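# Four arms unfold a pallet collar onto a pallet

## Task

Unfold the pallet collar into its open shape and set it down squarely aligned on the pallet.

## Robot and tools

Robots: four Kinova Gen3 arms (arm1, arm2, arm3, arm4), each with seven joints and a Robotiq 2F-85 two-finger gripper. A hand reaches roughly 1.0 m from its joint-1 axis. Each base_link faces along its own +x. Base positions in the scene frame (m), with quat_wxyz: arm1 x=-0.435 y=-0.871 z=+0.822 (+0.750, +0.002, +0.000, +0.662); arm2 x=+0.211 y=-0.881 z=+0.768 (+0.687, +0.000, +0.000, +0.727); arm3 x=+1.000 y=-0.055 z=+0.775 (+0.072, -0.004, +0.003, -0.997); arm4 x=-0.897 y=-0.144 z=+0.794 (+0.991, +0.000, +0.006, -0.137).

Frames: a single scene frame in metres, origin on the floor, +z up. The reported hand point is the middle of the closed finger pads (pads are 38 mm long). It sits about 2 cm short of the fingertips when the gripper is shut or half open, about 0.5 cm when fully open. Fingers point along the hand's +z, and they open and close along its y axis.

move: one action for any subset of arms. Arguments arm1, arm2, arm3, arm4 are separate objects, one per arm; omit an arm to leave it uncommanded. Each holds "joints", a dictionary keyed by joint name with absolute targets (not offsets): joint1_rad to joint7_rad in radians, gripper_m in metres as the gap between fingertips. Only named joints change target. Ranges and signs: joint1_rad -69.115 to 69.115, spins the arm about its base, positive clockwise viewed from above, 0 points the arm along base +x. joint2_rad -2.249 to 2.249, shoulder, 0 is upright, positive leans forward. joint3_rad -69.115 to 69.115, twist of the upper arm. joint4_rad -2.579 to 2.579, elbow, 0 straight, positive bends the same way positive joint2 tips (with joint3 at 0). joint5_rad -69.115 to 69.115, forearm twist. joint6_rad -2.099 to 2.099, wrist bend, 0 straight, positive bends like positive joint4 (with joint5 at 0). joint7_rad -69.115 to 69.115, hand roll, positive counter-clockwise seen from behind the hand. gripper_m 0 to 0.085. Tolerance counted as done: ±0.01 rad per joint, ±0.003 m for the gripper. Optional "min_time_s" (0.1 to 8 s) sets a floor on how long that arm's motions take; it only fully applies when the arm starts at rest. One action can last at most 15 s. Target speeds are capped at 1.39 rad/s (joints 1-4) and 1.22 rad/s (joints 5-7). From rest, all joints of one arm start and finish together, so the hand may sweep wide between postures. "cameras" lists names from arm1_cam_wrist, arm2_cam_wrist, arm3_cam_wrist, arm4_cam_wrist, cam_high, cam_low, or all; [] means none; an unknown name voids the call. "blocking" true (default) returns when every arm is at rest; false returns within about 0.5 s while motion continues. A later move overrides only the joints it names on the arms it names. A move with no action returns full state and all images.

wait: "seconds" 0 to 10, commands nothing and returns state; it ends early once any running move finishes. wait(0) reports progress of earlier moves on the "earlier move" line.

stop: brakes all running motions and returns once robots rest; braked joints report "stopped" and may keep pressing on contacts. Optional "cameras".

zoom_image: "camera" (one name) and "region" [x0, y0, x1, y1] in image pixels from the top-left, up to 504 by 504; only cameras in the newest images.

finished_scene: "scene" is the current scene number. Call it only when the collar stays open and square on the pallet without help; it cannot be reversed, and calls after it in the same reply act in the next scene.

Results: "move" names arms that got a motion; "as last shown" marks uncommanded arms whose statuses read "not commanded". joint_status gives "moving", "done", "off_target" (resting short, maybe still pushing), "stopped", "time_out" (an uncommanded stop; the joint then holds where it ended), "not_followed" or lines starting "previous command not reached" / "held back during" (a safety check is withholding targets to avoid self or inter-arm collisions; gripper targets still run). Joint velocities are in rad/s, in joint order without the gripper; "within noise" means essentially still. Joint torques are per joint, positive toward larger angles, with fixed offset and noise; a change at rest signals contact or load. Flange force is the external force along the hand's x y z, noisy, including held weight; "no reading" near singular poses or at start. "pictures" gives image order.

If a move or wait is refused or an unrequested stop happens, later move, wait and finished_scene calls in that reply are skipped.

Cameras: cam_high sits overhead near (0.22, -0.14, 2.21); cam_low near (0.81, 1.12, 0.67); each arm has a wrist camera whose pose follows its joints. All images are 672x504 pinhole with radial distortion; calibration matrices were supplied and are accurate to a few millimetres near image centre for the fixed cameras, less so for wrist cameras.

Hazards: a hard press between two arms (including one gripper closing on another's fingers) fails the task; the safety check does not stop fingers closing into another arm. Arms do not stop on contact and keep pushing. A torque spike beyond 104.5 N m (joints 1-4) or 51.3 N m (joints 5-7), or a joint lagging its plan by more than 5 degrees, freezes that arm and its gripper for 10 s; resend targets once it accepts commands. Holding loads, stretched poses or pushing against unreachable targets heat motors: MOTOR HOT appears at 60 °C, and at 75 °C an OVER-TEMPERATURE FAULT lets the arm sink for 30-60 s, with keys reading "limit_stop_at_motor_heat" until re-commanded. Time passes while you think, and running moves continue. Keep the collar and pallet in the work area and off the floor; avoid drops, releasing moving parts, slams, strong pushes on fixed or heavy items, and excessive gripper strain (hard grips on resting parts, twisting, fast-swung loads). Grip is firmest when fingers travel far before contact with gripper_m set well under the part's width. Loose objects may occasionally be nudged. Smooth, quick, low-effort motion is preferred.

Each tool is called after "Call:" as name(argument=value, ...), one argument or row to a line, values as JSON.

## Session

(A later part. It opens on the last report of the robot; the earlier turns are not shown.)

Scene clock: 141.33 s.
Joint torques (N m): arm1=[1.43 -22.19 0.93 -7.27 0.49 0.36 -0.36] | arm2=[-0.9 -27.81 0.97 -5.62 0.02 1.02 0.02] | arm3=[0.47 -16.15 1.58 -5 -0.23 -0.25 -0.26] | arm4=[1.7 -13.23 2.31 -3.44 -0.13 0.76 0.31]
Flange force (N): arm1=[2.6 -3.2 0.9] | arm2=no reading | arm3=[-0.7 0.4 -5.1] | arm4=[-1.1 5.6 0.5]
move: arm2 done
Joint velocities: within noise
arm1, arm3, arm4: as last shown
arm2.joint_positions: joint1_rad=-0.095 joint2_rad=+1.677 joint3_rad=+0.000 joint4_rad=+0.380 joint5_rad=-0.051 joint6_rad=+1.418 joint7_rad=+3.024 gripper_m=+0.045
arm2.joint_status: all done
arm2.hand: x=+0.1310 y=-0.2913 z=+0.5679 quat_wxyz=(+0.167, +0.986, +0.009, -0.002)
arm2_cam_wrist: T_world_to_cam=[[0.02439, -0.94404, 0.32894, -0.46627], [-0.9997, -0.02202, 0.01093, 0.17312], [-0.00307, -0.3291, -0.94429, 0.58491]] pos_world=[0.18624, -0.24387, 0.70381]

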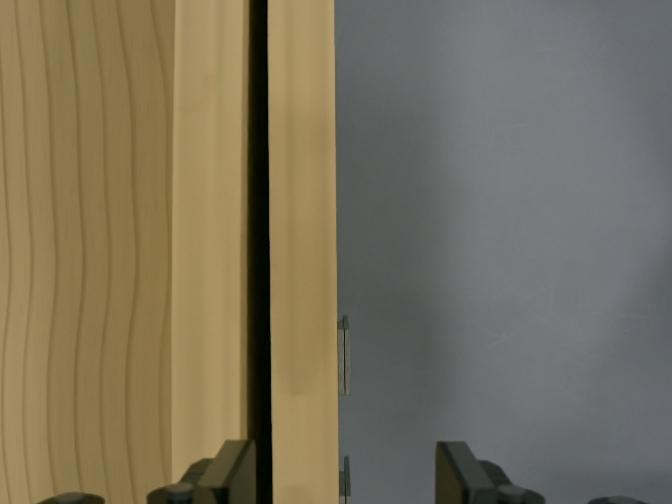

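Call:
move(
  arm2={"joints": {"joint1_rad": -0.0982, "joint2_rad": 1.7224, "joint4_rad": 0.4030, "joint5_rad": -0.05225, "joint6_rad": 1.3496, "joint7_rad": 3.0254}, "min_time_s": 2},
  cameras=["arm2_cam_wrist"],
)

Call:
zoom_image(
  camera="arm2_cam_wrist",
  region=[130, 384, 290, 504],
)

Scene clock: 147.17 s.
Joint torques (N m): arm1=[1.41 -22.21 1.01 -7.27 0.49 0.37 -0.36] | arm2=[-4.24 40.08 -1.39 9.02 -0.32 -15.74 0.23] | arm3=[0.47 -16.15 1.55 -4.99 -0.25 -0.26 -0.25] | arm4=[1.73 -13.24 2.26 -3.5 -0.18 0.75 0.31]
Flange force (N): arm1=[2.5 -3.2 1.0] | arm2=no reading | arm3=[-0.7 0.4 -5.1] | arm4=[-1.0 5.7 0.6]
move: arm2 done
Joint velocities: within noise
arm1, arm3, arm4: as last shown
arm2.joint_positions: joint1_rad=-0.098 joint2_rad=+1.721 joint3_rad=+0.000 joint4_rad=+0.403 joint5_rad=-0.052 joint6_rad=+1.350 joint7_rad=+3.025 gripper_m=+0.045
arm2.joint_status: all done
arm2.hand: x=+0.1309 y=-0.3037 z=+0.5310 quat_wxyz=(+0.167, +0.986, +0.009, -0.002)
arm2_cam_wrist: T_world_to_cam=[[0.02447, -0.94452, 0.32753, -0.46526], [-0.9997, -0.02204, 0.01111, 0.17312], [-0.00327, -0.3277, -0.94478, 0.54674]] pos_world=[0.18624, -0.25647, 0.66701]

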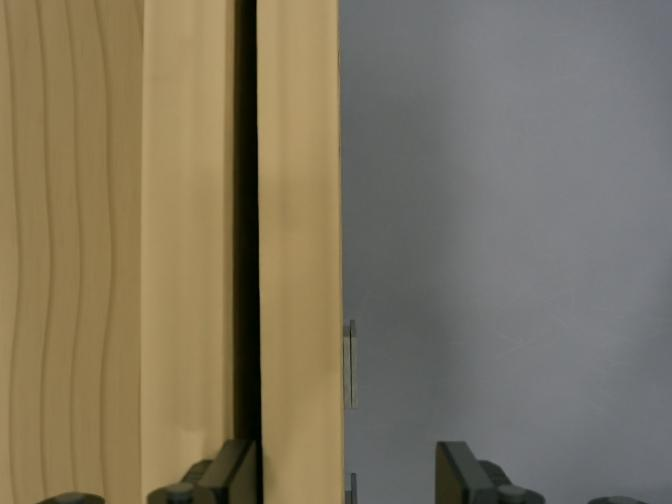

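Scaled by 3.150.

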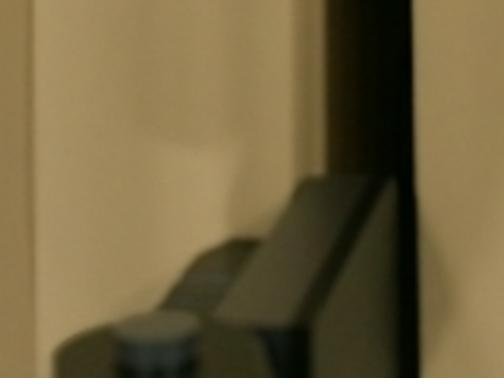

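Call:
move(
  arm2={"joints": {"joint1_rad": -0.0968, "joint2_rad": 1.6995, "joint4_rad": 0.3918, "joint5_rad": -0.0514, "joint6_rad": 1.3837, "joint7_rad": 3.0249}, "min_time_s": 1},
  cameras=["arm2_cam_wrist", "cam_low", "arm3_cam_wrist"],
)

Call:
zoom_image(
  camera="arm2_cam_wrist",
  region=[130, 384, 290, 504],
)

Scene clock: 150.53 s.
Joint torques (N m): arm1=[1.38 -22.19 0.95 -7.31 0.48 0.38 -0.36] | arm2=[-0.94 -27.56 0.9 -5.46 0.02 1.02 0.02] | arm3=[0.46 -16.11 1.58 -4.95 -0.24 -0.26 -0.24] | arm4=[1.74 -13.27 2.29 -3.51 -0.15 0.75 0.28]
Flange force (N): arm1=[2.5 -3.4 1.0] | arm2=no reading | arm3=[-0.8 0.5 -5.3] | arm4=[-1.0 5.7 0.7]
move: arm2 done
Joint velocities: within noise
arm1, arm3, arm4: as last shown
arm2.joint_positions: joint1_rad=-0.097 joint2_rad=+1.699 joint3_rad=+0.000 joint4_rad=+0.392 joint5_rad=-0.051 joint6_rad=+1.384 joint7_rad=+3.025 gripper_m=+0.045
arm2.joint_status: all done
arm2.hand: x=+0.1309 y=-0.2977 z=+0.5489 quat_wxyz=(+0.167, +0.986, +0.009, -0.002)
pictures: arm2_cam_wrist, arm3_cam_wrist, cam_low
arm2_cam_wrist: T_world_to_cam=[[0.02439, -0.94404, 0.32893, -0.46597], [-0.9997, -0.02199, 0.01102, 0.17304], [-0.00317, -0.3291, -0.94429, 0.56492]] pos_world=[0.18614, -0.25017, 0.68481]
arm3_cam_wrist: T_world_to_cam=[[0.01143, -0.99992, -0.00597, -0.29327], [-0.9997, -0.01156, 0.02143, 0.63116], [-0.0215, 0.00572, -0.99975, 1.01383]] pos_world=[0.65612, -0.29175, 0.9983]

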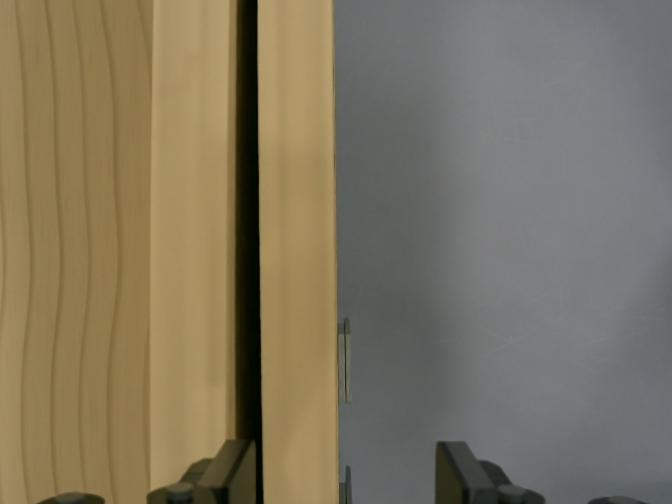

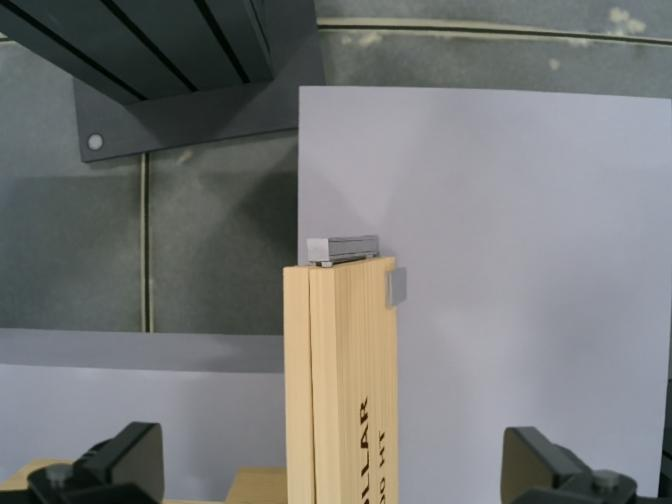

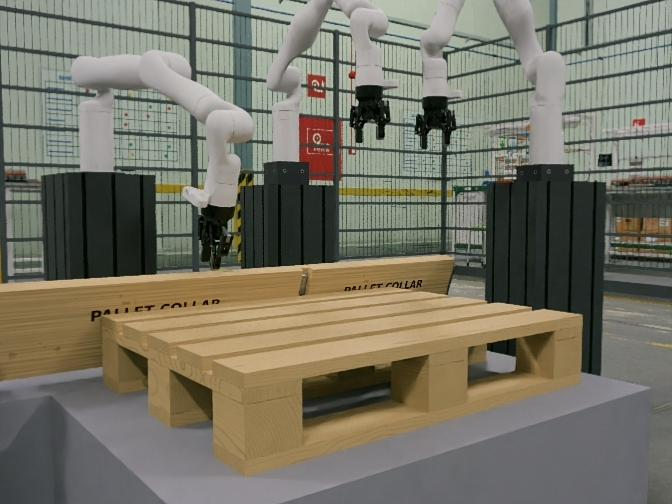

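Scaled by 3.150.

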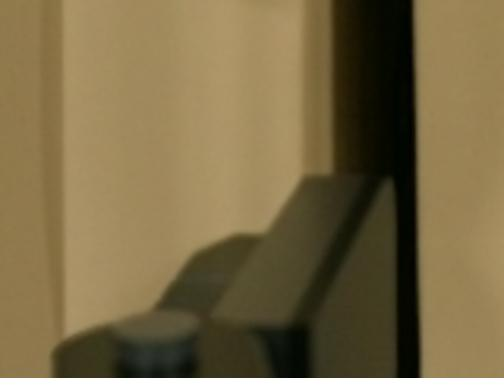

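Call:
move(
  arm2={"joints": {"joint1_rad": -0.09814, "joint2_rad": 1.71065, "joint4_rad": 0.41706, "joint5_rad": -0.05225, "joint6_rad": 1.34727, "joint7_rad": 3.0254}, "min_time_s": 1.5},
  cameras=["arm2_cam_wrist"],
)

Call:
zoom_image(
  camera="arm2_cam_wrist",
  region=[130, 384, 290, 504],
)

Scene clock: 166.60 s.
Joint torques (N m): arm1=[1.4 -22.15 0.98 -7.29 0.48 0.34 -0.35] | arm2=[-2.47 6.5 -0.28 3.56 -0.21 -5.19 0.14] | arm3=[0.44 -16.11 1.54 -4.95 -0.23 -0.26 -0.24] | arm4=[1.72 -13.23 2.26 -3.49 -0.16 0.72 0.3]
Flange force (N): arm1=[2.6 -3.3 0.8] | arm2=no reading | arm3=[-0.8 0.4 -5.2] | arm4=[-1.0 5.6 0.5]
move: arm2 done
Joint velocities: within noise
arm1, arm3, arm4: as last shown
arm2.joint_positions: joint1_rad=-0.098 joint2_rad=+1.711 joint3_rad=+0.000 joint4_rad=+0.417 joint5_rad=-0.052 joint6_rad=+1.347 joint7_rad=+3.025 gripper_m=+0.045
arm2.joint_status: all done
arm2.hand: x=+0.1310 y=-0.3041 z=+0.5345 quat_wxyz=(+0.167, +0.986, +0.009, -0.002)
arm2_cam_wrist: T_world_to_cam=[[0.02417, -0.94412, 0.32873, -0.46721], [-0.9997, -0.02182, 0.01085, 0.17331], [-0.00308, -0.32889, -0.94436, 0.54927]] pos_world=[0.18624, -0.25667, 0.67041]

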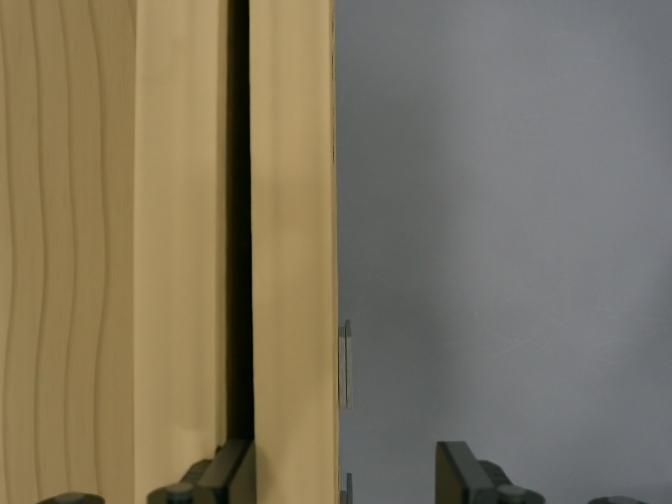

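Scaled by 3.150.

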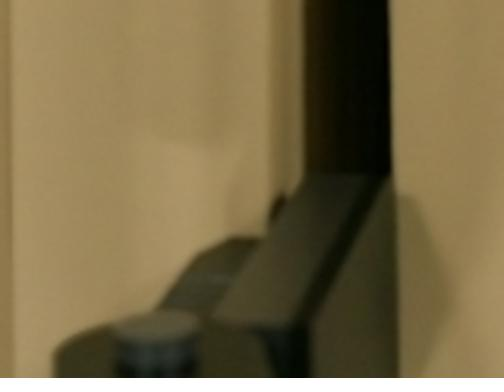

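Call:
move(
  arm2={"joints": {"joint1_rad": -0.0990, "joint2_rad": 1.68915, "joint4_rad": 0.4675, "joint5_rad": -0.05291, "joint6_rad": 1.31837, "joint7_rad": 3.0254}, "min_time_s": 1},
  cameras=["arm2_cam_wrist"],
)

Call:
zoom_image(
  camera="arm2_cam_wrist",
  region=[130, 384, 290, 504],
)

Scene clock: 180.40 s.
Joint torques (N m): arm1=[1.44 -22.18 0.95 -7.31 0.51 0.34 -0.37] | arm2=[-3.28 3.75 -1.02 7.8 -0.76 1.15 0.12] | arm3=[0.45 -16.12 1.54 -4.97 -0.23 -0.27 -0.25] | arm4=[1.69 -13.24 2.28 -3.48 -0.16 0.75 0.28]
Flange force (N): arm1=[2.6 -3.3 0.9] | arm2=no reading | arm3=[-0.8 0.4 -5.2] | arm4=[-1.0 5.5 0.6]
move: arm2 done
Joint velocities: within noise
arm1.joint_positions: joint1_rad=-0.018 joint2_rad=+0.902 joint3_rad=+0.000 joint4_rad=+1.387 joint5_rad=+0.000 joint6_rad=+0.853 joint7_rad=+0.107 gripper_m=+0.085
arm1.joint_status: not commanded
arm1.hand: x=-0.3493 y=-0.3099 z=+0.8516 quat_wxyz=(+0.001, +0.000, -1.000, -0.002)
arm2.joint_positions: joint1_rad=-0.099 joint2_rad=+1.689 joint3_rad=+0.000 joint4_rad=+0.468 joint5_rad=-0.053 joint6_rad=+1.318 joint7_rad=+3.025 gripper_m=+0.045
arm2.joint_status: all done
arm2.hand: x=+0.1310 y=-0.3080 z=+0.5357 quat_wxyz=(+0.167, +0.986, +0.008, -0.002)
arm3.joint_positions: joint1_rad=-0.440 joint2_rad=+0.647 joint3_rad=+0.000 joint4_rad=+1.765 joint5_rad=+0.000 joint6_rad=+0.730 joint7_rad=+0.987 gripper_m=+0.085
arm3.joint_status: not commanded
arm3.hand: x=+0.6004 y=-0.2908 z=+0.8519 quat_wxyz=(+0.003, -1.000, +0.000, +0.004)
arm4.joint_positions: joint1_rad=+0.162 joint2_rad=+0.511 joint3_rad=+0.000 joint4_rad=+2.192 joint5_rad=+0.000 joint6_rad=+0.439 joint7_rad=+2.008 gripper_m=+0.085
arm4.joint_status: not commanded
arm4.hand: x=-0.6000 y=-0.3102 z=+0.8459 quat_wxyz=(+0.006, +0.000, -1.000, -0.001)
arm2_cam_wrist: T_world_to_cam=[[0.02344, -0.94406, 0.32894, -0.47131], [-0.99972, -0.02112, 0.01063, 0.17355], [-0.00309, -0.3291, -0.94429, 0.54911]] pos_world=[0.18624, -0.26057, 0.67171]

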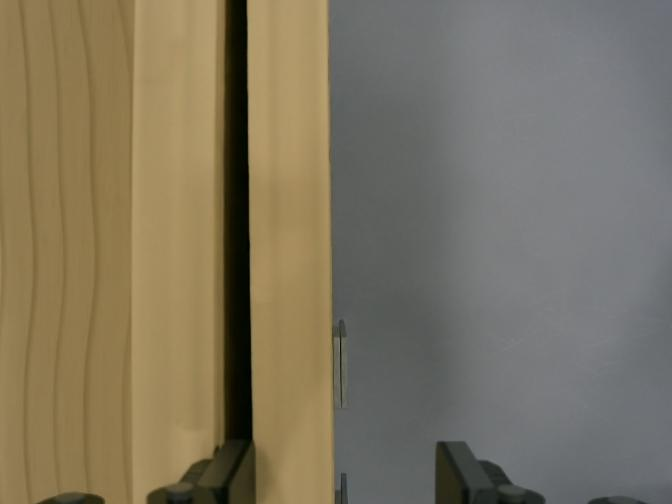

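Scaled by 3.150.

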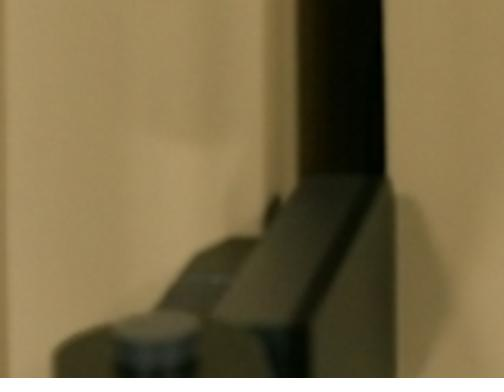

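Call:
wait(
  seconds=0.1,
  cameras=["cam_low", "cam_high", "arm1_cam_wrist"],
)

Call:
zoom_image(
  camera="cam_low",
  region=[170, 200, 270, 300],
)

Call:
zoom_image(
  camera="cam_high",
  region=[250, 220, 350, 320],
)

Scene clock: 183.13 s.
Joint torques (N m): arm1=[1.38 -22.18 0.93 -7.29 0.48 0.36 -0.36] | arm2=[-3.27 3.66 -1.03 7.71 -0.73 1.19 0.12] | arm3=[0.43 -16.14 1.58 -4.97 -0.23 -0.24 -0.24] | arm4=[1.75 -13.25 2.3 -3.47 -0.12 0.73 0.32]
Flange force (N): arm1=[2.5 -3.3 0.9] | arm2=no reading | arm3=[-0.8 0.4 -5.1] | arm4=[-1.2 5.7 0.5]
Joint velocities: within noise
arm1.joint_positions: joint1_rad=-0.018 joint2_rad=+0.902 joint3_rad=+0.000 joint4_rad=+1.387 joint5_rad=+0.000 joint6_rad=+0.853 joint7_rad=+0.107 gripper_m=+0.085
arm1.joint_status: not commanded
arm1.hand: x=-0.3493 y=-0.3099 z=+0.8516 quat_wxyz=(+0.001, +0.000, -1.000, -0.002)
arm2.joint_positions: joint1_rad=-0.099 joint2_rad=+1.689 joint3_rad=+0.000 joint4_rad=+0.468 joint5_rad=-0.053 joint6_rad=+1.318 joint7_rad=+3.025 gripper_m=+0.045
arm2.joint_status: all done
arm2.hand: x=+0.1310 y=-0.3080 z=+0.5357 quat_wxyz=(+0.167, +0.986, +0.008, -0.002)
arm3.joint_positions: joint1_rad=-0.440 joint2_rad=+0.647 joint3_rad=+0.000 joint4_rad=+1.765 joint5_rad=+0.000 joint6_rad=+0.730 joint7_rad=+0.987 gripper_m=+0.085
arm3.joint_status: not commanded
arm3.hand: x=+0.6004 y=-0.2908 z=+0.8519 quat_wxyz=(+0.003, -1.000, +0.000, +0.004)
arm4.joint_positions: joint1_rad=+0.162 joint2_rad=+0.511 joint3_rad=+0.000 joint4_rad=+2.192 joint5_rad=+0.000 joint6_rad=+0.439 joint7_rad=+2.008 gripper_m=+0.085
arm4.joint_status: not commanded
arm4.hand: x=-0.6000 y=-0.3102 z=+0.8459 quat_wxyz=(+0.006, +0.000, -1.000, -0.001)
wait: 0.10 s; at rest from the start
pictures: arm1_cam_wrist, cam_high, cam_low
arm1_cam_wrist: T_world_to_cam=[[-0.01255, 0.99926, 0.03635, 0.269], [0.99968, 0.01175, 0.02221, 0.38675], [0.02177, 0.03662, -0.99909, 1.01903]] pos_world=[-0.40543, -0.31066, 0.99974]

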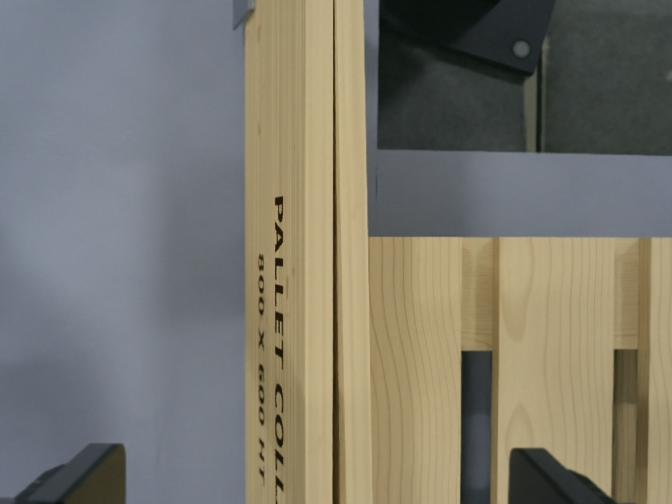

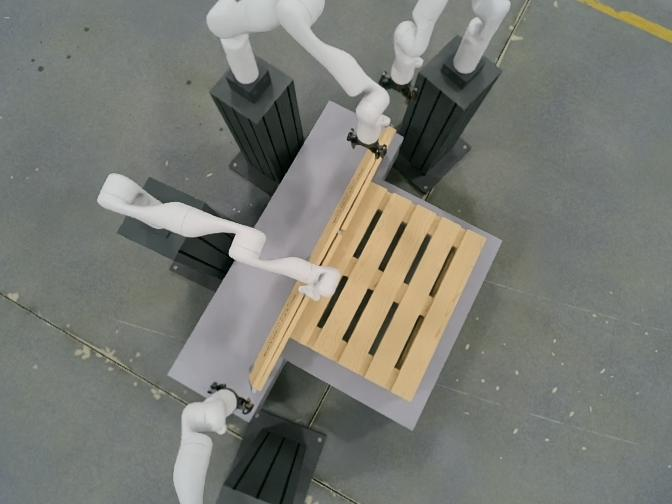

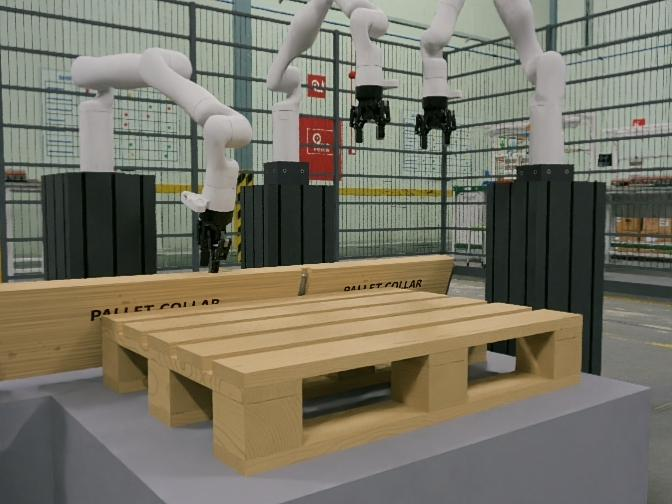

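Scaled by 5.040 from the camera's image (finer frame: 960x720).

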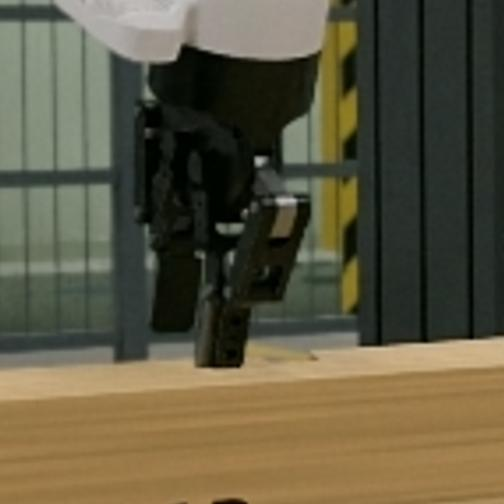

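Scaled by 5.040 from the camera's image (finer frame: 960x720).

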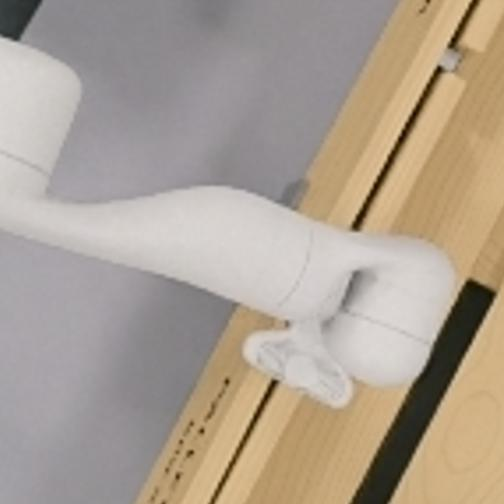

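Call:
zoom_image(
  camera="cam_low",
  region=[195, 240, 235, 280],
)

Scaled by 12.600 from the camera's image (finer frame: 960x720).

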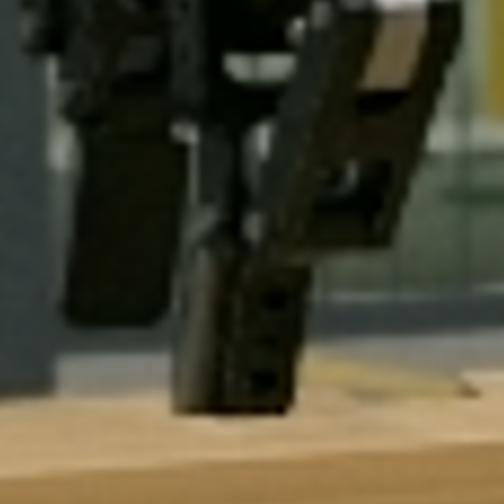

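Call:
move(
  arm2={"joints": {"joint1_rad": -0.09945, "joint2_rad": 1.69712, "joint4_rad": 0.46841, "joint5_rad": -0.05318, "joint6_rad": 1.30947, "joint7_rad": 3.0254}, "min_time_s": 1},
  cameras=["arm2_cam_wrist"],
)

Call:
zoom_image(
  camera="arm2_cam_wrist",
  region=[130, 384, 290, 504],
)

Scene clock: 194.93 s.
Joint torques (N m): arm1=[1.42 -22.17 0.98 -7.26 0.48 0.33 -0.34] | arm2=[-6.68 42.25 -3.84 23.51 -1.92 1.33 0.25] | arm3=[0.44 -16.16 1.57 -4.94 -0.24 -0.26 -0.23] | arm4=[1.74 -13.22 2.27 -3.5 -0.12 0.72 0.28]
Flange force (N): arm1=[2.6 -3.1 0.8] | arm2=no reading | arm3=[-0.9 0.5 -5.2] | arm4=[-1.0 5.7 0.4]
move: arm2 done
Joint velocities: within noise
arm1, arm3, arm4: as last shown
arm2.joint_positions: joint1_rad=-0.099 joint2_rad=+1.695 joint3_rad=+0.000 joint4_rad=+0.468 joint5_rad=-0.053 joint6_rad=+1.310 joint7_rad=+3.025 gripper_m=+0.045
arm2.joint_status: all done
arm2.hand: x=+0.1309 y=-0.3089 z=+0.5312 quat_wxyz=(+0.166, +0.986, +0.008, -0.002)
arm2_cam_wrist: T_world_to_cam=[[0.02342, -0.94473, 0.32702, -0.46988], [-0.99972, -0.02106, 0.01077, 0.17339], [-0.00329, -0.32718, -0.94495, 0.54554]] pos_world=[0.18614, -0.26177, 0.66731]

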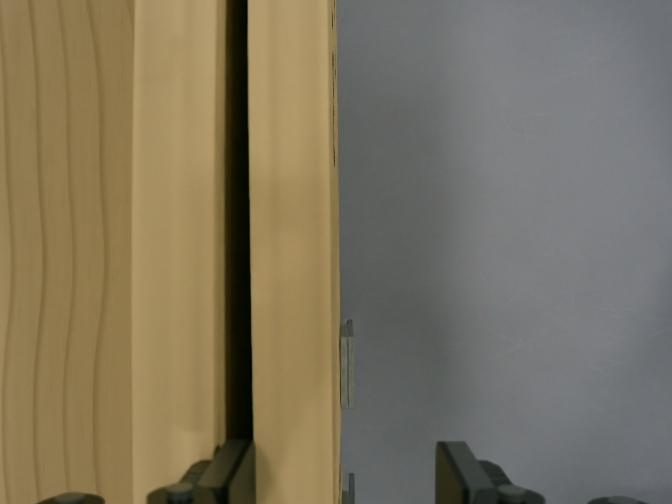

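Scaled by 3.150.

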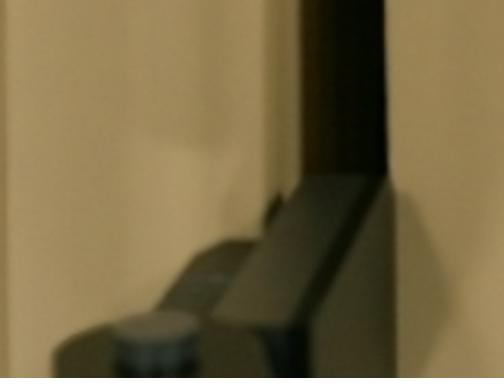

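Call:
move(
  arm2={"joints": {"joint1_rad": -0.0979, "joint2_rad": 1.71048, "joint4_rad": 0.41104, "joint5_rad": -0.0521, "joint6_rad": 1.35347, "joint7_rad": 3.0254}, "min_time_s": 1},
  cameras=["arm2_cam_wrist"],
)

Call:
zoom_image(
  camera="arm2_cam_wrist",
  region=[130, 384, 290, 504],
)

Scene clock: 214.03 s.
Joint torques (N m): arm1=[1.38 -22.18 0.93 -7.27 0.48 0.38 -0.36] | arm2=[-2.37 -7.2 -0.21 -0.01 -0.34 -2.75 0.18] | arm3=[0.46 -16.15 1.57 -4.96 -0.25 -0.26 -0.22] | arm4=[1.72 -13.25 2.25 -3.51 -0.17 0.76 0.26]
Flange force (N): arm1=[2.5 -3.3 0.9] | arm2=no reading | arm3=[-0.8 0.5 -5.2] | arm4=[-0.9 5.6 0.7]
move: arm2 done
Joint velocities: within noise
arm1, arm3, arm4: as last shown
arm2.joint_positions: joint1_rad=-0.098 joint2_rad=+1.711 joint3_rad=+0.000 joint4_rad=+0.411 joint5_rad=-0.052 joint6_rad=+1.353 joint7_rad=+3.025 gripper_m=+0.045
arm2.joint_status: all done
arm2.hand: x=+0.1310 y=-0.3032 z=+0.5360 quat_wxyz=(+0.167, +0.986, +0.009, -0.002)
arm2_cam_wrist: T_world_to_cam=[[0.0243, -0.94398, 0.32911, -0.4671], [-0.9997, -0.02193, 0.0109, 0.17325], [-0.00307, -0.32928, -0.94423, 0.55079]] pos_world=[0.18624, -0.25577, 0.67191]

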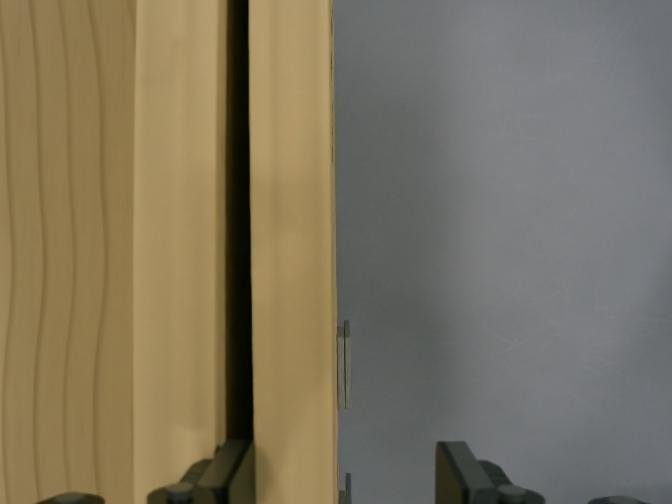

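Scaled by 3.150.

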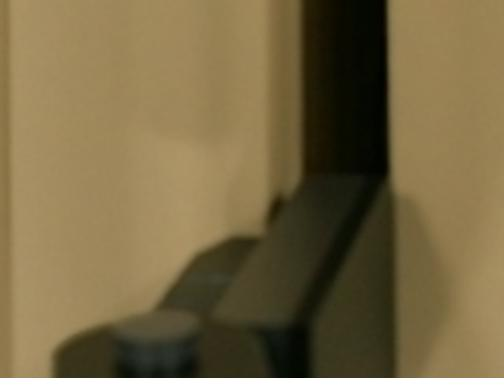

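Call:
move(
  arm2={"joints": {"joint1_rad": -0.0972, "joint2_rad": 1.71014, "joint4_rad": 0.39242, "joint5_rad": -0.05166, "joint6_rad": 1.37246, "joint7_rad": 3.025}, "min_time_s": 1},
  cameras=["arm2_cam_wrist"],
)

Call:
zoom_image(
  camera="arm2_cam_wrist",
  region=[130, 384, 290, 504],
)

Call:
zoom_image(
  camera="arm2_cam_wrist",
  region=[300, 384, 460, 504],
)

Scene clock: 224.30 s.
Joint torques (N m): arm1=[1.38 -22.14 0.99 -7.27 0.51 0.37 -0.36] | arm2=[-0.92 -27.5 0.94 -5.39 0.01 0.98 0.08] | arm3=[0.46 -16.11 1.56 -4.96 -0.23 -0.25 -0.21] | arm4=[1.71 -13.22 2.26 -3.51 -0.17 0.72 0.29]
Flange force (N): arm1=[2.5 -3.3 0.9] | arm2=no reading | arm3=[-0.7 0.5 -5.2] | arm4=[-1.0 5.6 0.4]
move: arm2 done
Joint velocities: within noise
arm1, arm3, arm4: as last shown
arm2.joint_positions: joint1_rad=-0.097 joint2_rad=+1.710 joint3_rad=+0.000 joint4_rad=+0.392 joint5_rad=-0.052 joint6_rad=+1.372 joint7_rad=+3.025 gripper_m=+0.045
arm2.joint_status: all done
arm2.hand: x=+0.1310 y=-0.3000 z=+0.5414 quat_wxyz=(+0.167, +0.986, +0.009, -0.002)
arm2_cam_wrist: T_world_to_cam=[[0.0243, -0.94404, 0.32894, -0.46575], [-0.9997, -0.02193, 0.0109, 0.17327], [-0.00307, -0.3291, -0.94429, 0.55703]] pos_world=[0.18624, -0.25257, 0.67731]

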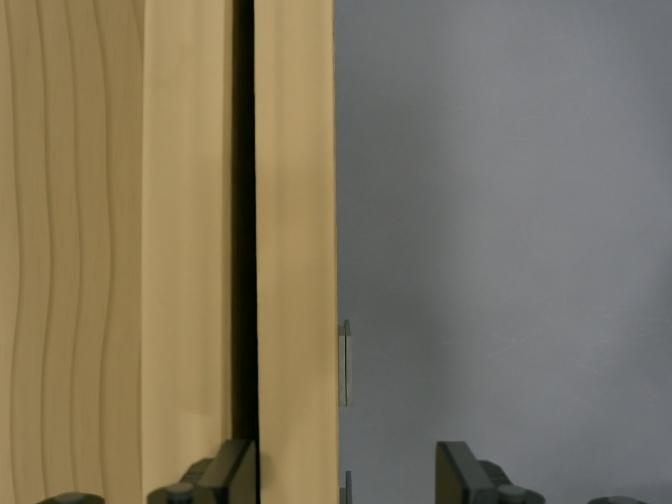

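Scaled by 3.150.

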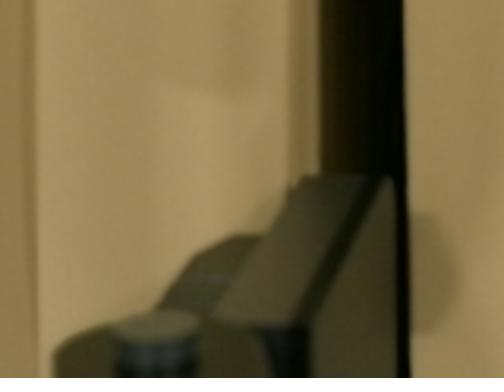

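Scaled by 3.150.

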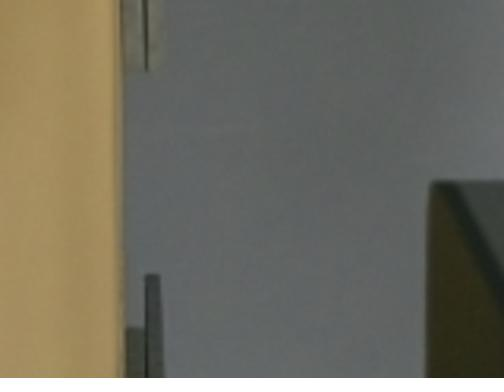

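Call:
move(
  arm2={"joints": {"joint1_rad": -0.09742, "joint2_rad": 1.72095, "joint4_rad": 0.38333, "joint5_rad": -0.05175, "joint6_rad": 1.37073, "joint7_rad": 3.025}, "min_time_s": 1},
  cameras=["arm2_cam_wrist"],
)

Call:
zoom_image(
  camera="arm2_cam_wrist",
  region=[130, 384, 290, 504],
)

Scene clock: 228.80 s.
Joint torques (N m): arm1=[1.45 -22.14 0.97 -7.27 0.53 0.36 -0.34] | arm2=[-1.27 -16.66 0.69 -2.73 0.04 -1.31 0.06] | arm3=[0.44 -16.13 1.55 -4.97 -0.25 -0.25 -0.23] | arm4=[1.73 -13.25 2.32 -3.45 -0.15 0.73 0.29]
Flange force (N): arm1=[2.7 -3.3 0.8] | arm2=no reading | arm3=[-0.7 0.4 -5.2] | arm4=[-1.1 5.6 0.5]
move: arm2 done
Joint velocities: within noise
arm1, arm3, arm4: as last shown
arm2.joint_positions: joint1_rad=-0.097 joint2_rad=+1.721 joint3_rad=+0.000 joint4_rad=+0.383 joint5_rad=-0.052 joint6_rad=+1.371 joint7_rad=+3.025 gripper_m=+0.045
arm2.joint_status: all done
arm2.hand: x=+0.1310 y=-0.3009 z=+0.5364 quat_wxyz=(+0.167, +0.986, +0.009, -0.002)
arm2_cam_wrist: T_world_to_cam=[[0.02439, -0.94408, 0.32882, -0.46494], [-0.9997, -0.02202, 0.01093, 0.17326], [-0.00307, -0.32898, -0.94433, 0.55216]] pos_world=[0.18624, -0.25347, 0.67241]

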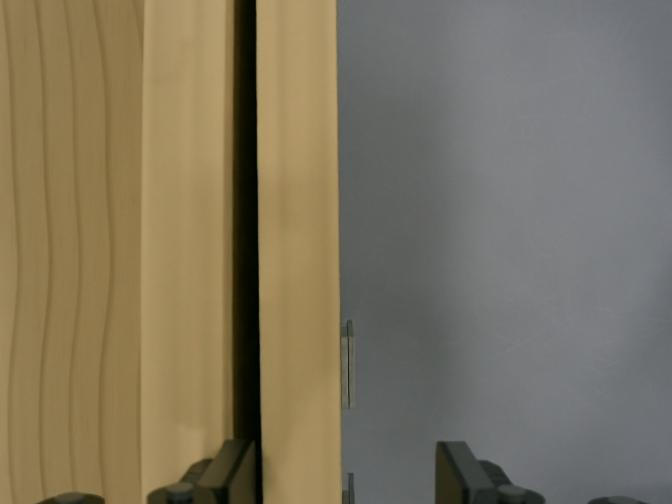

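Scaled by 3.150.

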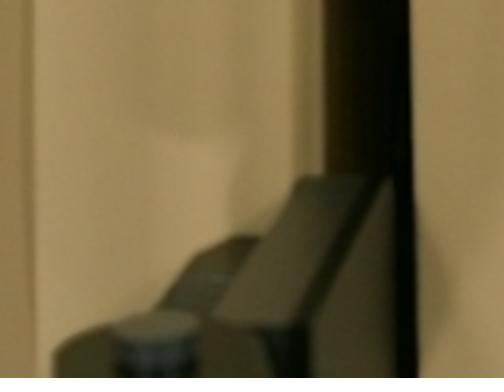

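Call:
move(
  arm2={"joints": {"joint1_rad": -0.09737, "joint2_rad": 1.71246, "joint4_rad": 0.39349, "joint5_rad": -0.05175, "joint6_rad": 1.36907, "joint7_rad": 3.025}, "min_time_s": 0.7},
)

Call:
move(
  arm2={"joints": {"joint1_rad": -0.09788, "joint2_rad": 1.72133, "joint4_rad": 0.39547, "joint5_rad": -0.05202, "joint6_rad": 1.3582, "joint7_rad": 3.025}, "min_time_s": 1},
  cameras=["arm2_cam_wrist"],
)

Call:
zoom_image(
  camera="arm2_cam_wrist",
  region=[130, 384, 290, 504],
)

Scene clock: 233.93 s.
Joint torques (N m): arm1=[1.38 -22.16 0.97 -7.24 0.48 0.34 -0.39] | arm2=[-0.9 -27.41 0.92 -5.44 -0.01 0.98 -0.04] | arm3=[0.46 -16.12 1.54 -4.94 -0.24 -0.25 -0.22] | arm4=[1.74 -13.2 2.27 -3.47 -0.18 0.75 0.28]
Flange force (N): arm1=[2.4 -3.1 0.8] | arm2=no reading | arm3=[-0.8 0.5 -5.2] | arm4=[-1.0 5.6 0.4]
move: arm2 done
Joint velocities: within noise
arm1, arm3, arm4: as last shown
arm2.joint_positions: joint1_rad=-0.097 joint2_rad=+1.712 joint3_rad=+0.000 joint4_rad=+0.393 joint5_rad=-0.052 joint6_rad=+1.369 joint7_rad=+3.025 gripper_m=+0.045
arm2.joint_status: all done
arm2.hand: x=+0.1310 y=-0.3007 z=+0.5395 quat_wxyz=(+0.167, +0.986, +0.009, -0.002)
pictures: none

Scene clock: 235.23 s.
Joint torques (N m): arm1=[1.39 -22.18 0.92 -7.28 0.48 0.36 -0.35] | arm2=[-3.05 18.74 -0.65 7.57 -0.22 -6.68 0.16] | arm3=[0.46 -16.13 1.55 -4.95 -0.22 -0.26 -0.24] | arm4=[1.67 -13.24 2.3 -3.47 -0.15 0.75 0.28]
Flange force (N): arm1=[2.6 -3.2 0.9] | arm2=no reading | arm3=[-0.8 0.5 -5.2] | arm4=[-1.0 5.4 0.6]
move: arm2 done
Joint velocities: within noise
arm1, arm3, arm4: as last shown
arm2.joint_positions: joint1_rad=-0.098 joint2_rad=+1.721 joint3_rad=+0.000 joint4_rad=+0.395 joint5_rad=-0.052 joint6_rad=+1.358 joint7_rad=+3.025 gripper_m=+0.045
arm2.joint_status: all done
arm2.hand: x=+0.1310 y=-0.3029 z=+0.5329 quat_wxyz=(+0.167, +0.986, +0.009, -0.002)
arm2_cam_wrist: T_world_to_cam=[[0.02417, -0.94412, 0.32873, -0.46568], [-0.9997, -0.02182, 0.01085, 0.17335], [-0.00308, -0.32889, -0.94436, 0.54821]] pos_world=[0.18624, -0.25557, 0.66891]

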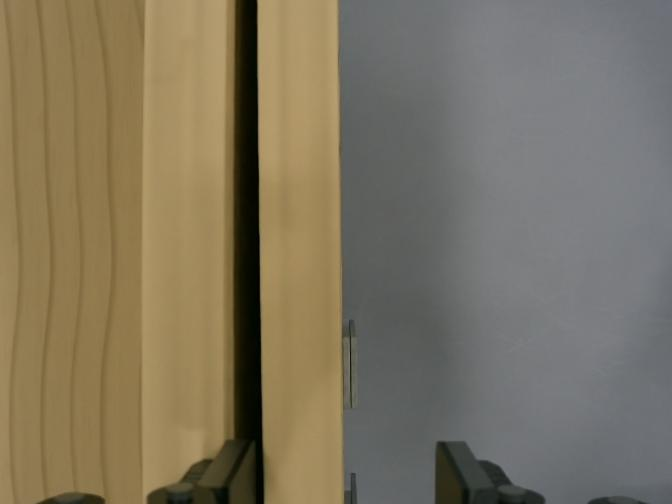

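Scaled by 3.150.

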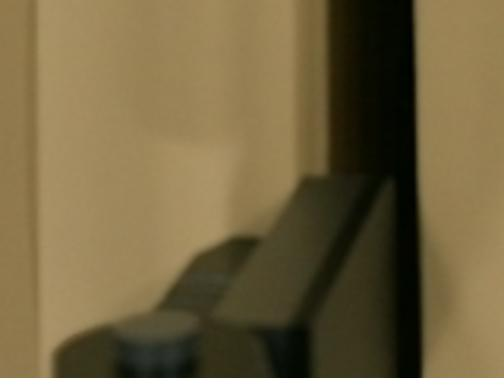

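Call:
move(
  arm2={"joints": {"joint1_rad": -0.09772, "joint2_rad": 1.70751, "joint4_rad": 0.40998, "joint5_rad": -0.05199, "joint6_rad": 1.35754, "joint7_rad": 3.025}, "min_time_s": 0.7},
  cameras=["arm2_cam_wrist"],
)

Call:
zoom_image(
  camera="arm2_cam_wrist",
  region=[130, 404, 290, 504],
)

Scene clock: 239.37 s.
Joint torques (N m): arm1=[1.42 -22.17 0.94 -7.31 0.49 0.36 -0.35] | arm2=[-0.93 -27.45 1.01 -5.38 0.02 1.06 0.07] | arm3=[0.45 -16.11 1.56 -4.96 -0.23 -0.25 -0.24] | arm4=[1.77 -13.28 2.3 -3.51 -0.15 0.74 0.29]
Flange force (N): arm1=[2.6 -3.4 0.9] | arm2=no reading | arm3=[-0.7 0.4 -5.2] | arm4=[-1.1 5.8 0.7]
move: arm2 done
Joint velocities: within noise
arm1, arm3, arm4: as last shown
arm2.joint_positions: joint1_rad=-0.098 joint2_rad=+1.708 joint3_rad=+0.000 joint4_rad=+0.410 joint5_rad=-0.052 joint6_rad=+1.358 joint7_rad=+3.025 gripper_m=+0.045
arm2.joint_status: all done
arm2.hand: x=+0.1310 y=-0.3024 z=+0.5384 quat_wxyz=(+0.168, +0.986, +0.009, -0.002)
arm2_cam_wrist: T_world_to_cam=[[0.02398, -0.94394, 0.32924, -0.46715], [-0.99971, -0.02163, 0.01081, 0.17339], [-0.00308, -0.3294, -0.94419, 0.55326]] pos_world=[0.18624, -0.25497, 0.67431]

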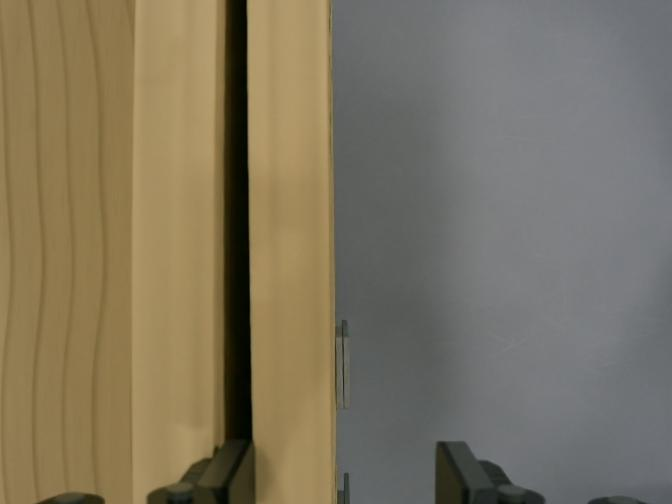

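Scaled by 3.150.

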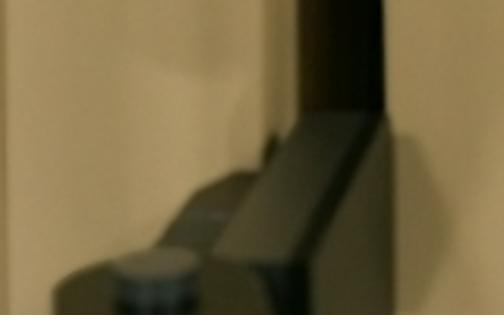

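Call:
move(
  arm1={"joints": {"joint1_rad": -0.2, "joint2_rad": 0.0, "joint3_rad": 0, "joint4_rad": 1.75, "joint5_rad": 0, "joint6_rad": 1.39, "joint7_rad": 0.107}, "min_time_s": 3},
  arm2={"joints": {"joint1_rad": -0.0953, "joint2_rad": 1.6766, "joint3_rad": 0, "joint4_rad": 0.3805, "joint5_rad": -0.0506, "joint6_rad": 1.4179, "joint7_rad": 3.0244}, "min_time_s": 2},
  arm3={"joints": {"joint1_rad": -0.1023, "joint2_rad": 1.1661, "joint3_rad": 0, "joint4_rad": 1.8806, "joint5_rad": -1.542, "joint6_rad": 0.3264, "joint7_rad": 2.8508}, "min_time_s": 3},
  arm4={"joints": {"joint1_rad": -0.3372, "joint2_rad": 1.2582, "joint3_rad": 0, "joint4_rad": 2.2604, "joint5_rad": -0.7734, "joint6_rad": -0.4928, "joint7_rad": 2.2188}, "min_time_s": 3},
  cameras=["all"],
)

Call:
zoom_image(
  camera="arm3_cam_wrist",
  region=[240, 150, 480, 330],
)

Call:
zoom_image(
  camera="arm4_cam_wrist",
  region=[240, 150, 480, 330],
)

Scene clock: 271.30 s.
Joint torques (N m): arm1=[1.45 -7.73 0.69 -9.27 0.47 0.34 -0.32] | arm2=[-0.95 -27.81 0.82 -5.67 -0.01 0.93 0.09] | arm3=[0.46 -17.58 0.84 -0.04 -0.33 0.64 -0.26] | arm4=[1.62 -15.26 3.43 3.51 -0.58 0.12 0.27]
Flange force (N): arm1=[3.0 -3.1 2.3] | arm2=no reading | arm3=no reading | arm4=[5.0 5.3 -2.2]
move: arm1 done; arm2 done; arm3 done; arm4 done
Joint velocities: within noise
arm1.joint_positions: joint1_rad=-0.200 joint2_rad=+0.000 joint3_rad=+0.000 joint4_rad=+1.750 joint5_rad=+0.000 joint6_rad=+1.390 joint7_rad=+0.107 gripper_m=+0.085
arm1.joint_status: all done
arm1.hand: x=-0.4325 y=-0.5611 z=+1.1613 quat_wxyz=(+0.001, +0.091, -0.996, -0.003)
arm2.joint_positions: joint1_rad=-0.095 joint2_rad=+1.677 joint3_rad=+0.000 joint4_rad=+0.380 joint5_rad=-0.051 joint6_rad=+1.418 joint7_rad=+3.024 gripper_m=+0.045
arm2.joint_status: all done
arm2.hand: x=+0.1310 y=-0.2913 z=+0.5678 quat_wxyz=(+0.167, +0.986, +0.009, -0.002)
arm3.joint_positions: joint1_rad=-0.102 joint2_rad=+1.166 joint3_rad=+0.000 joint4_rad=+1.881 joint5_rad=-1.542 joint6_rad=+0.326 joint7_rad=+2.851 gripper_m=+0.085
arm3.joint_status: all done
arm3.hand: x=+0.5889 y=-0.2353 z=+0.6211 quat_wxyz=(-0.165, -0.986, -0.001, +0.004)
arm4.joint_positions: joint1_rad=-0.337 joint2_rad=+1.258 joint3_rad=+0.000 joint4_rad=+2.260 joint5_rad=-0.773 joint6_rad=-0.493 joint7_rad=+2.219 gripper_m=+0.085
arm4.joint_status: all done
arm4.hand: x=-0.6109 y=-0.2535 z=+0.6184 quat_wxyz=(+0.001, +0.002, -0.986, +0.167)
pictures: arm1_cam_wrist, arm2_cam_wrist, arm3_cam_wrist, arm4_cam_wrist, cam_high, cam_low
arm1_cam_wrist: T_world_to_cam=[[-0.19369, 0.98032, 0.0383, 0.41651], [0.98094, 0.19291, 0.02309, 0.55847], [0.01525, 0.04205, -0.999, 1.33953]] pos_world=[-0.48758, -0.57237, 1.30934]
arm2_cam_wrist: T_world_to_cam=[[0.02439, -0.94407, 0.32885, -0.46622], [-0.9997, -0.02202, 0.01093, 0.17313], [-0.00307, -0.32901, -0.94432, 0.58496]] pos_world=[0.18624, -0.24387, 0.70381]
arm3_cam_wrist: T_world_to_cam=[[0.01423, -0.94567, 0.32482, -0.43344], [-0.99968, -0.0067, 0.0243, 0.6246], [-0.0208, -0.32506, -0.94546, 0.67052]] pos_world=[0.64452, -0.18775, 0.75957]
arm4_cam_wrist: T_world_to_cam=[[-0.00852, 0.94627, -0.32327, 0.43287], [0.99996, 0.00731, -0.00498, 0.66654], [-0.00235, -0.3233, -0.94629, 0.65059]] pos_world=[-0.66129, -0.20415, 0.7589]

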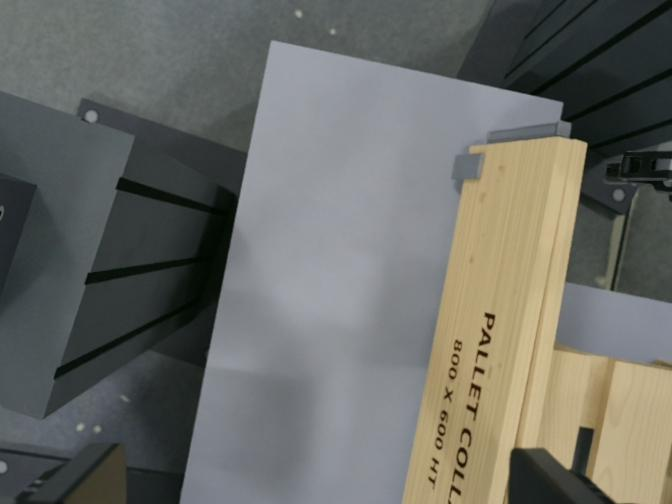

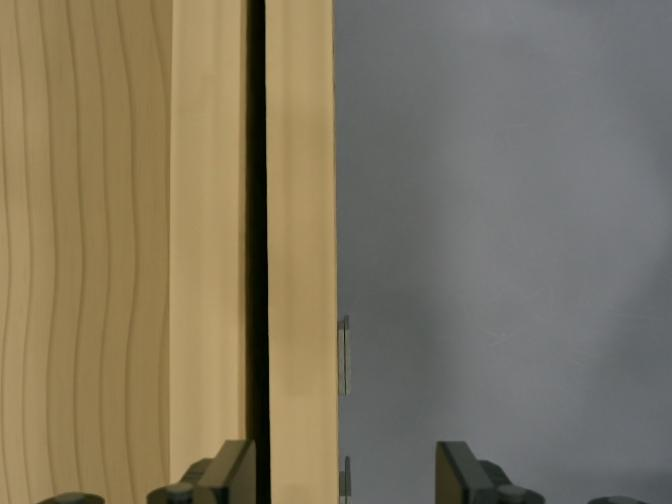

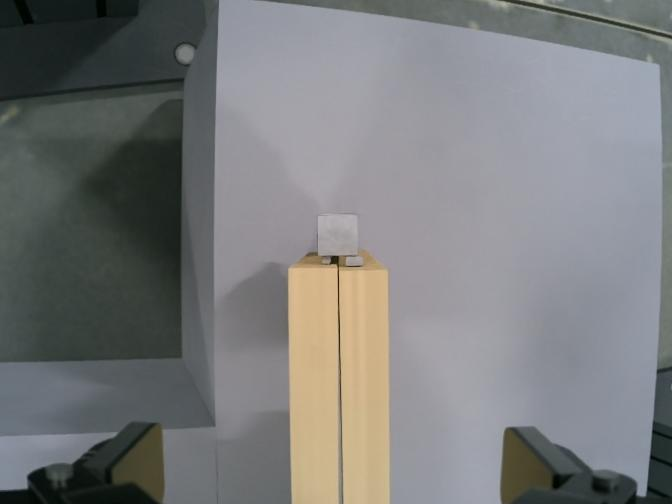

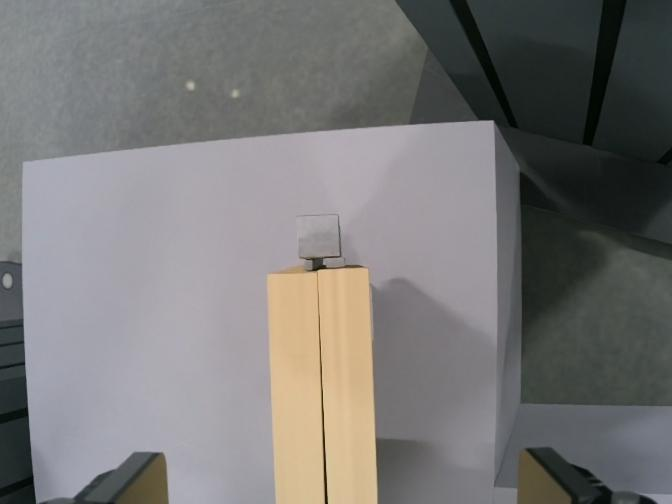

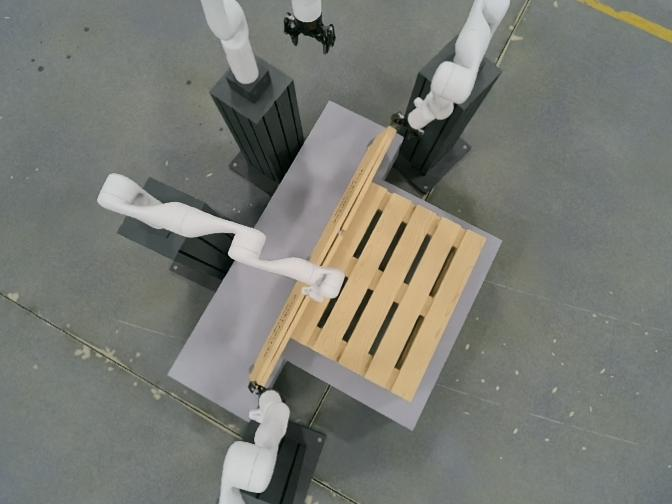

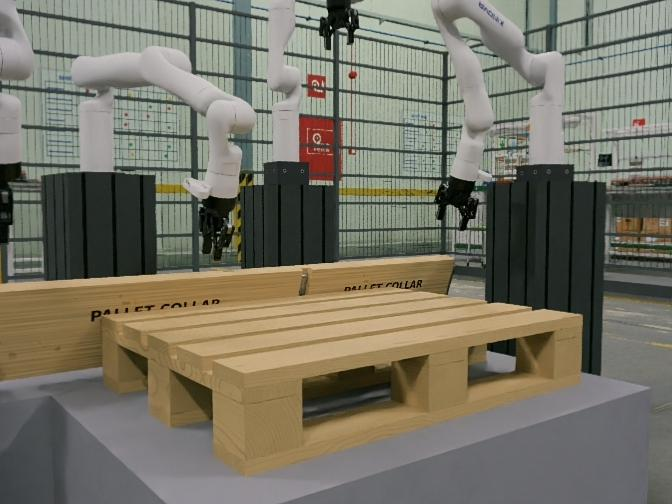

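Scaled by 2.100.

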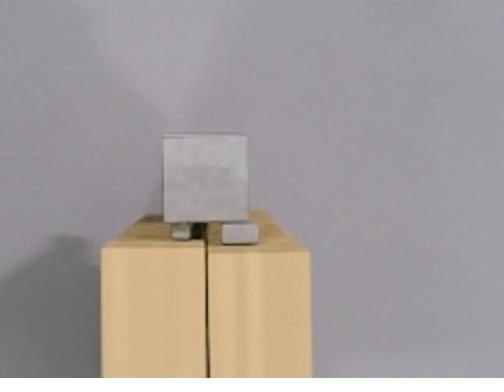

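Scaled by 2.100.

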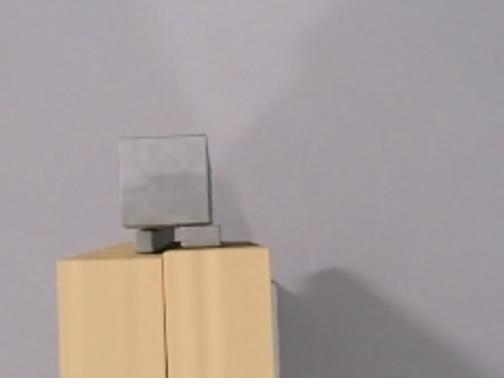

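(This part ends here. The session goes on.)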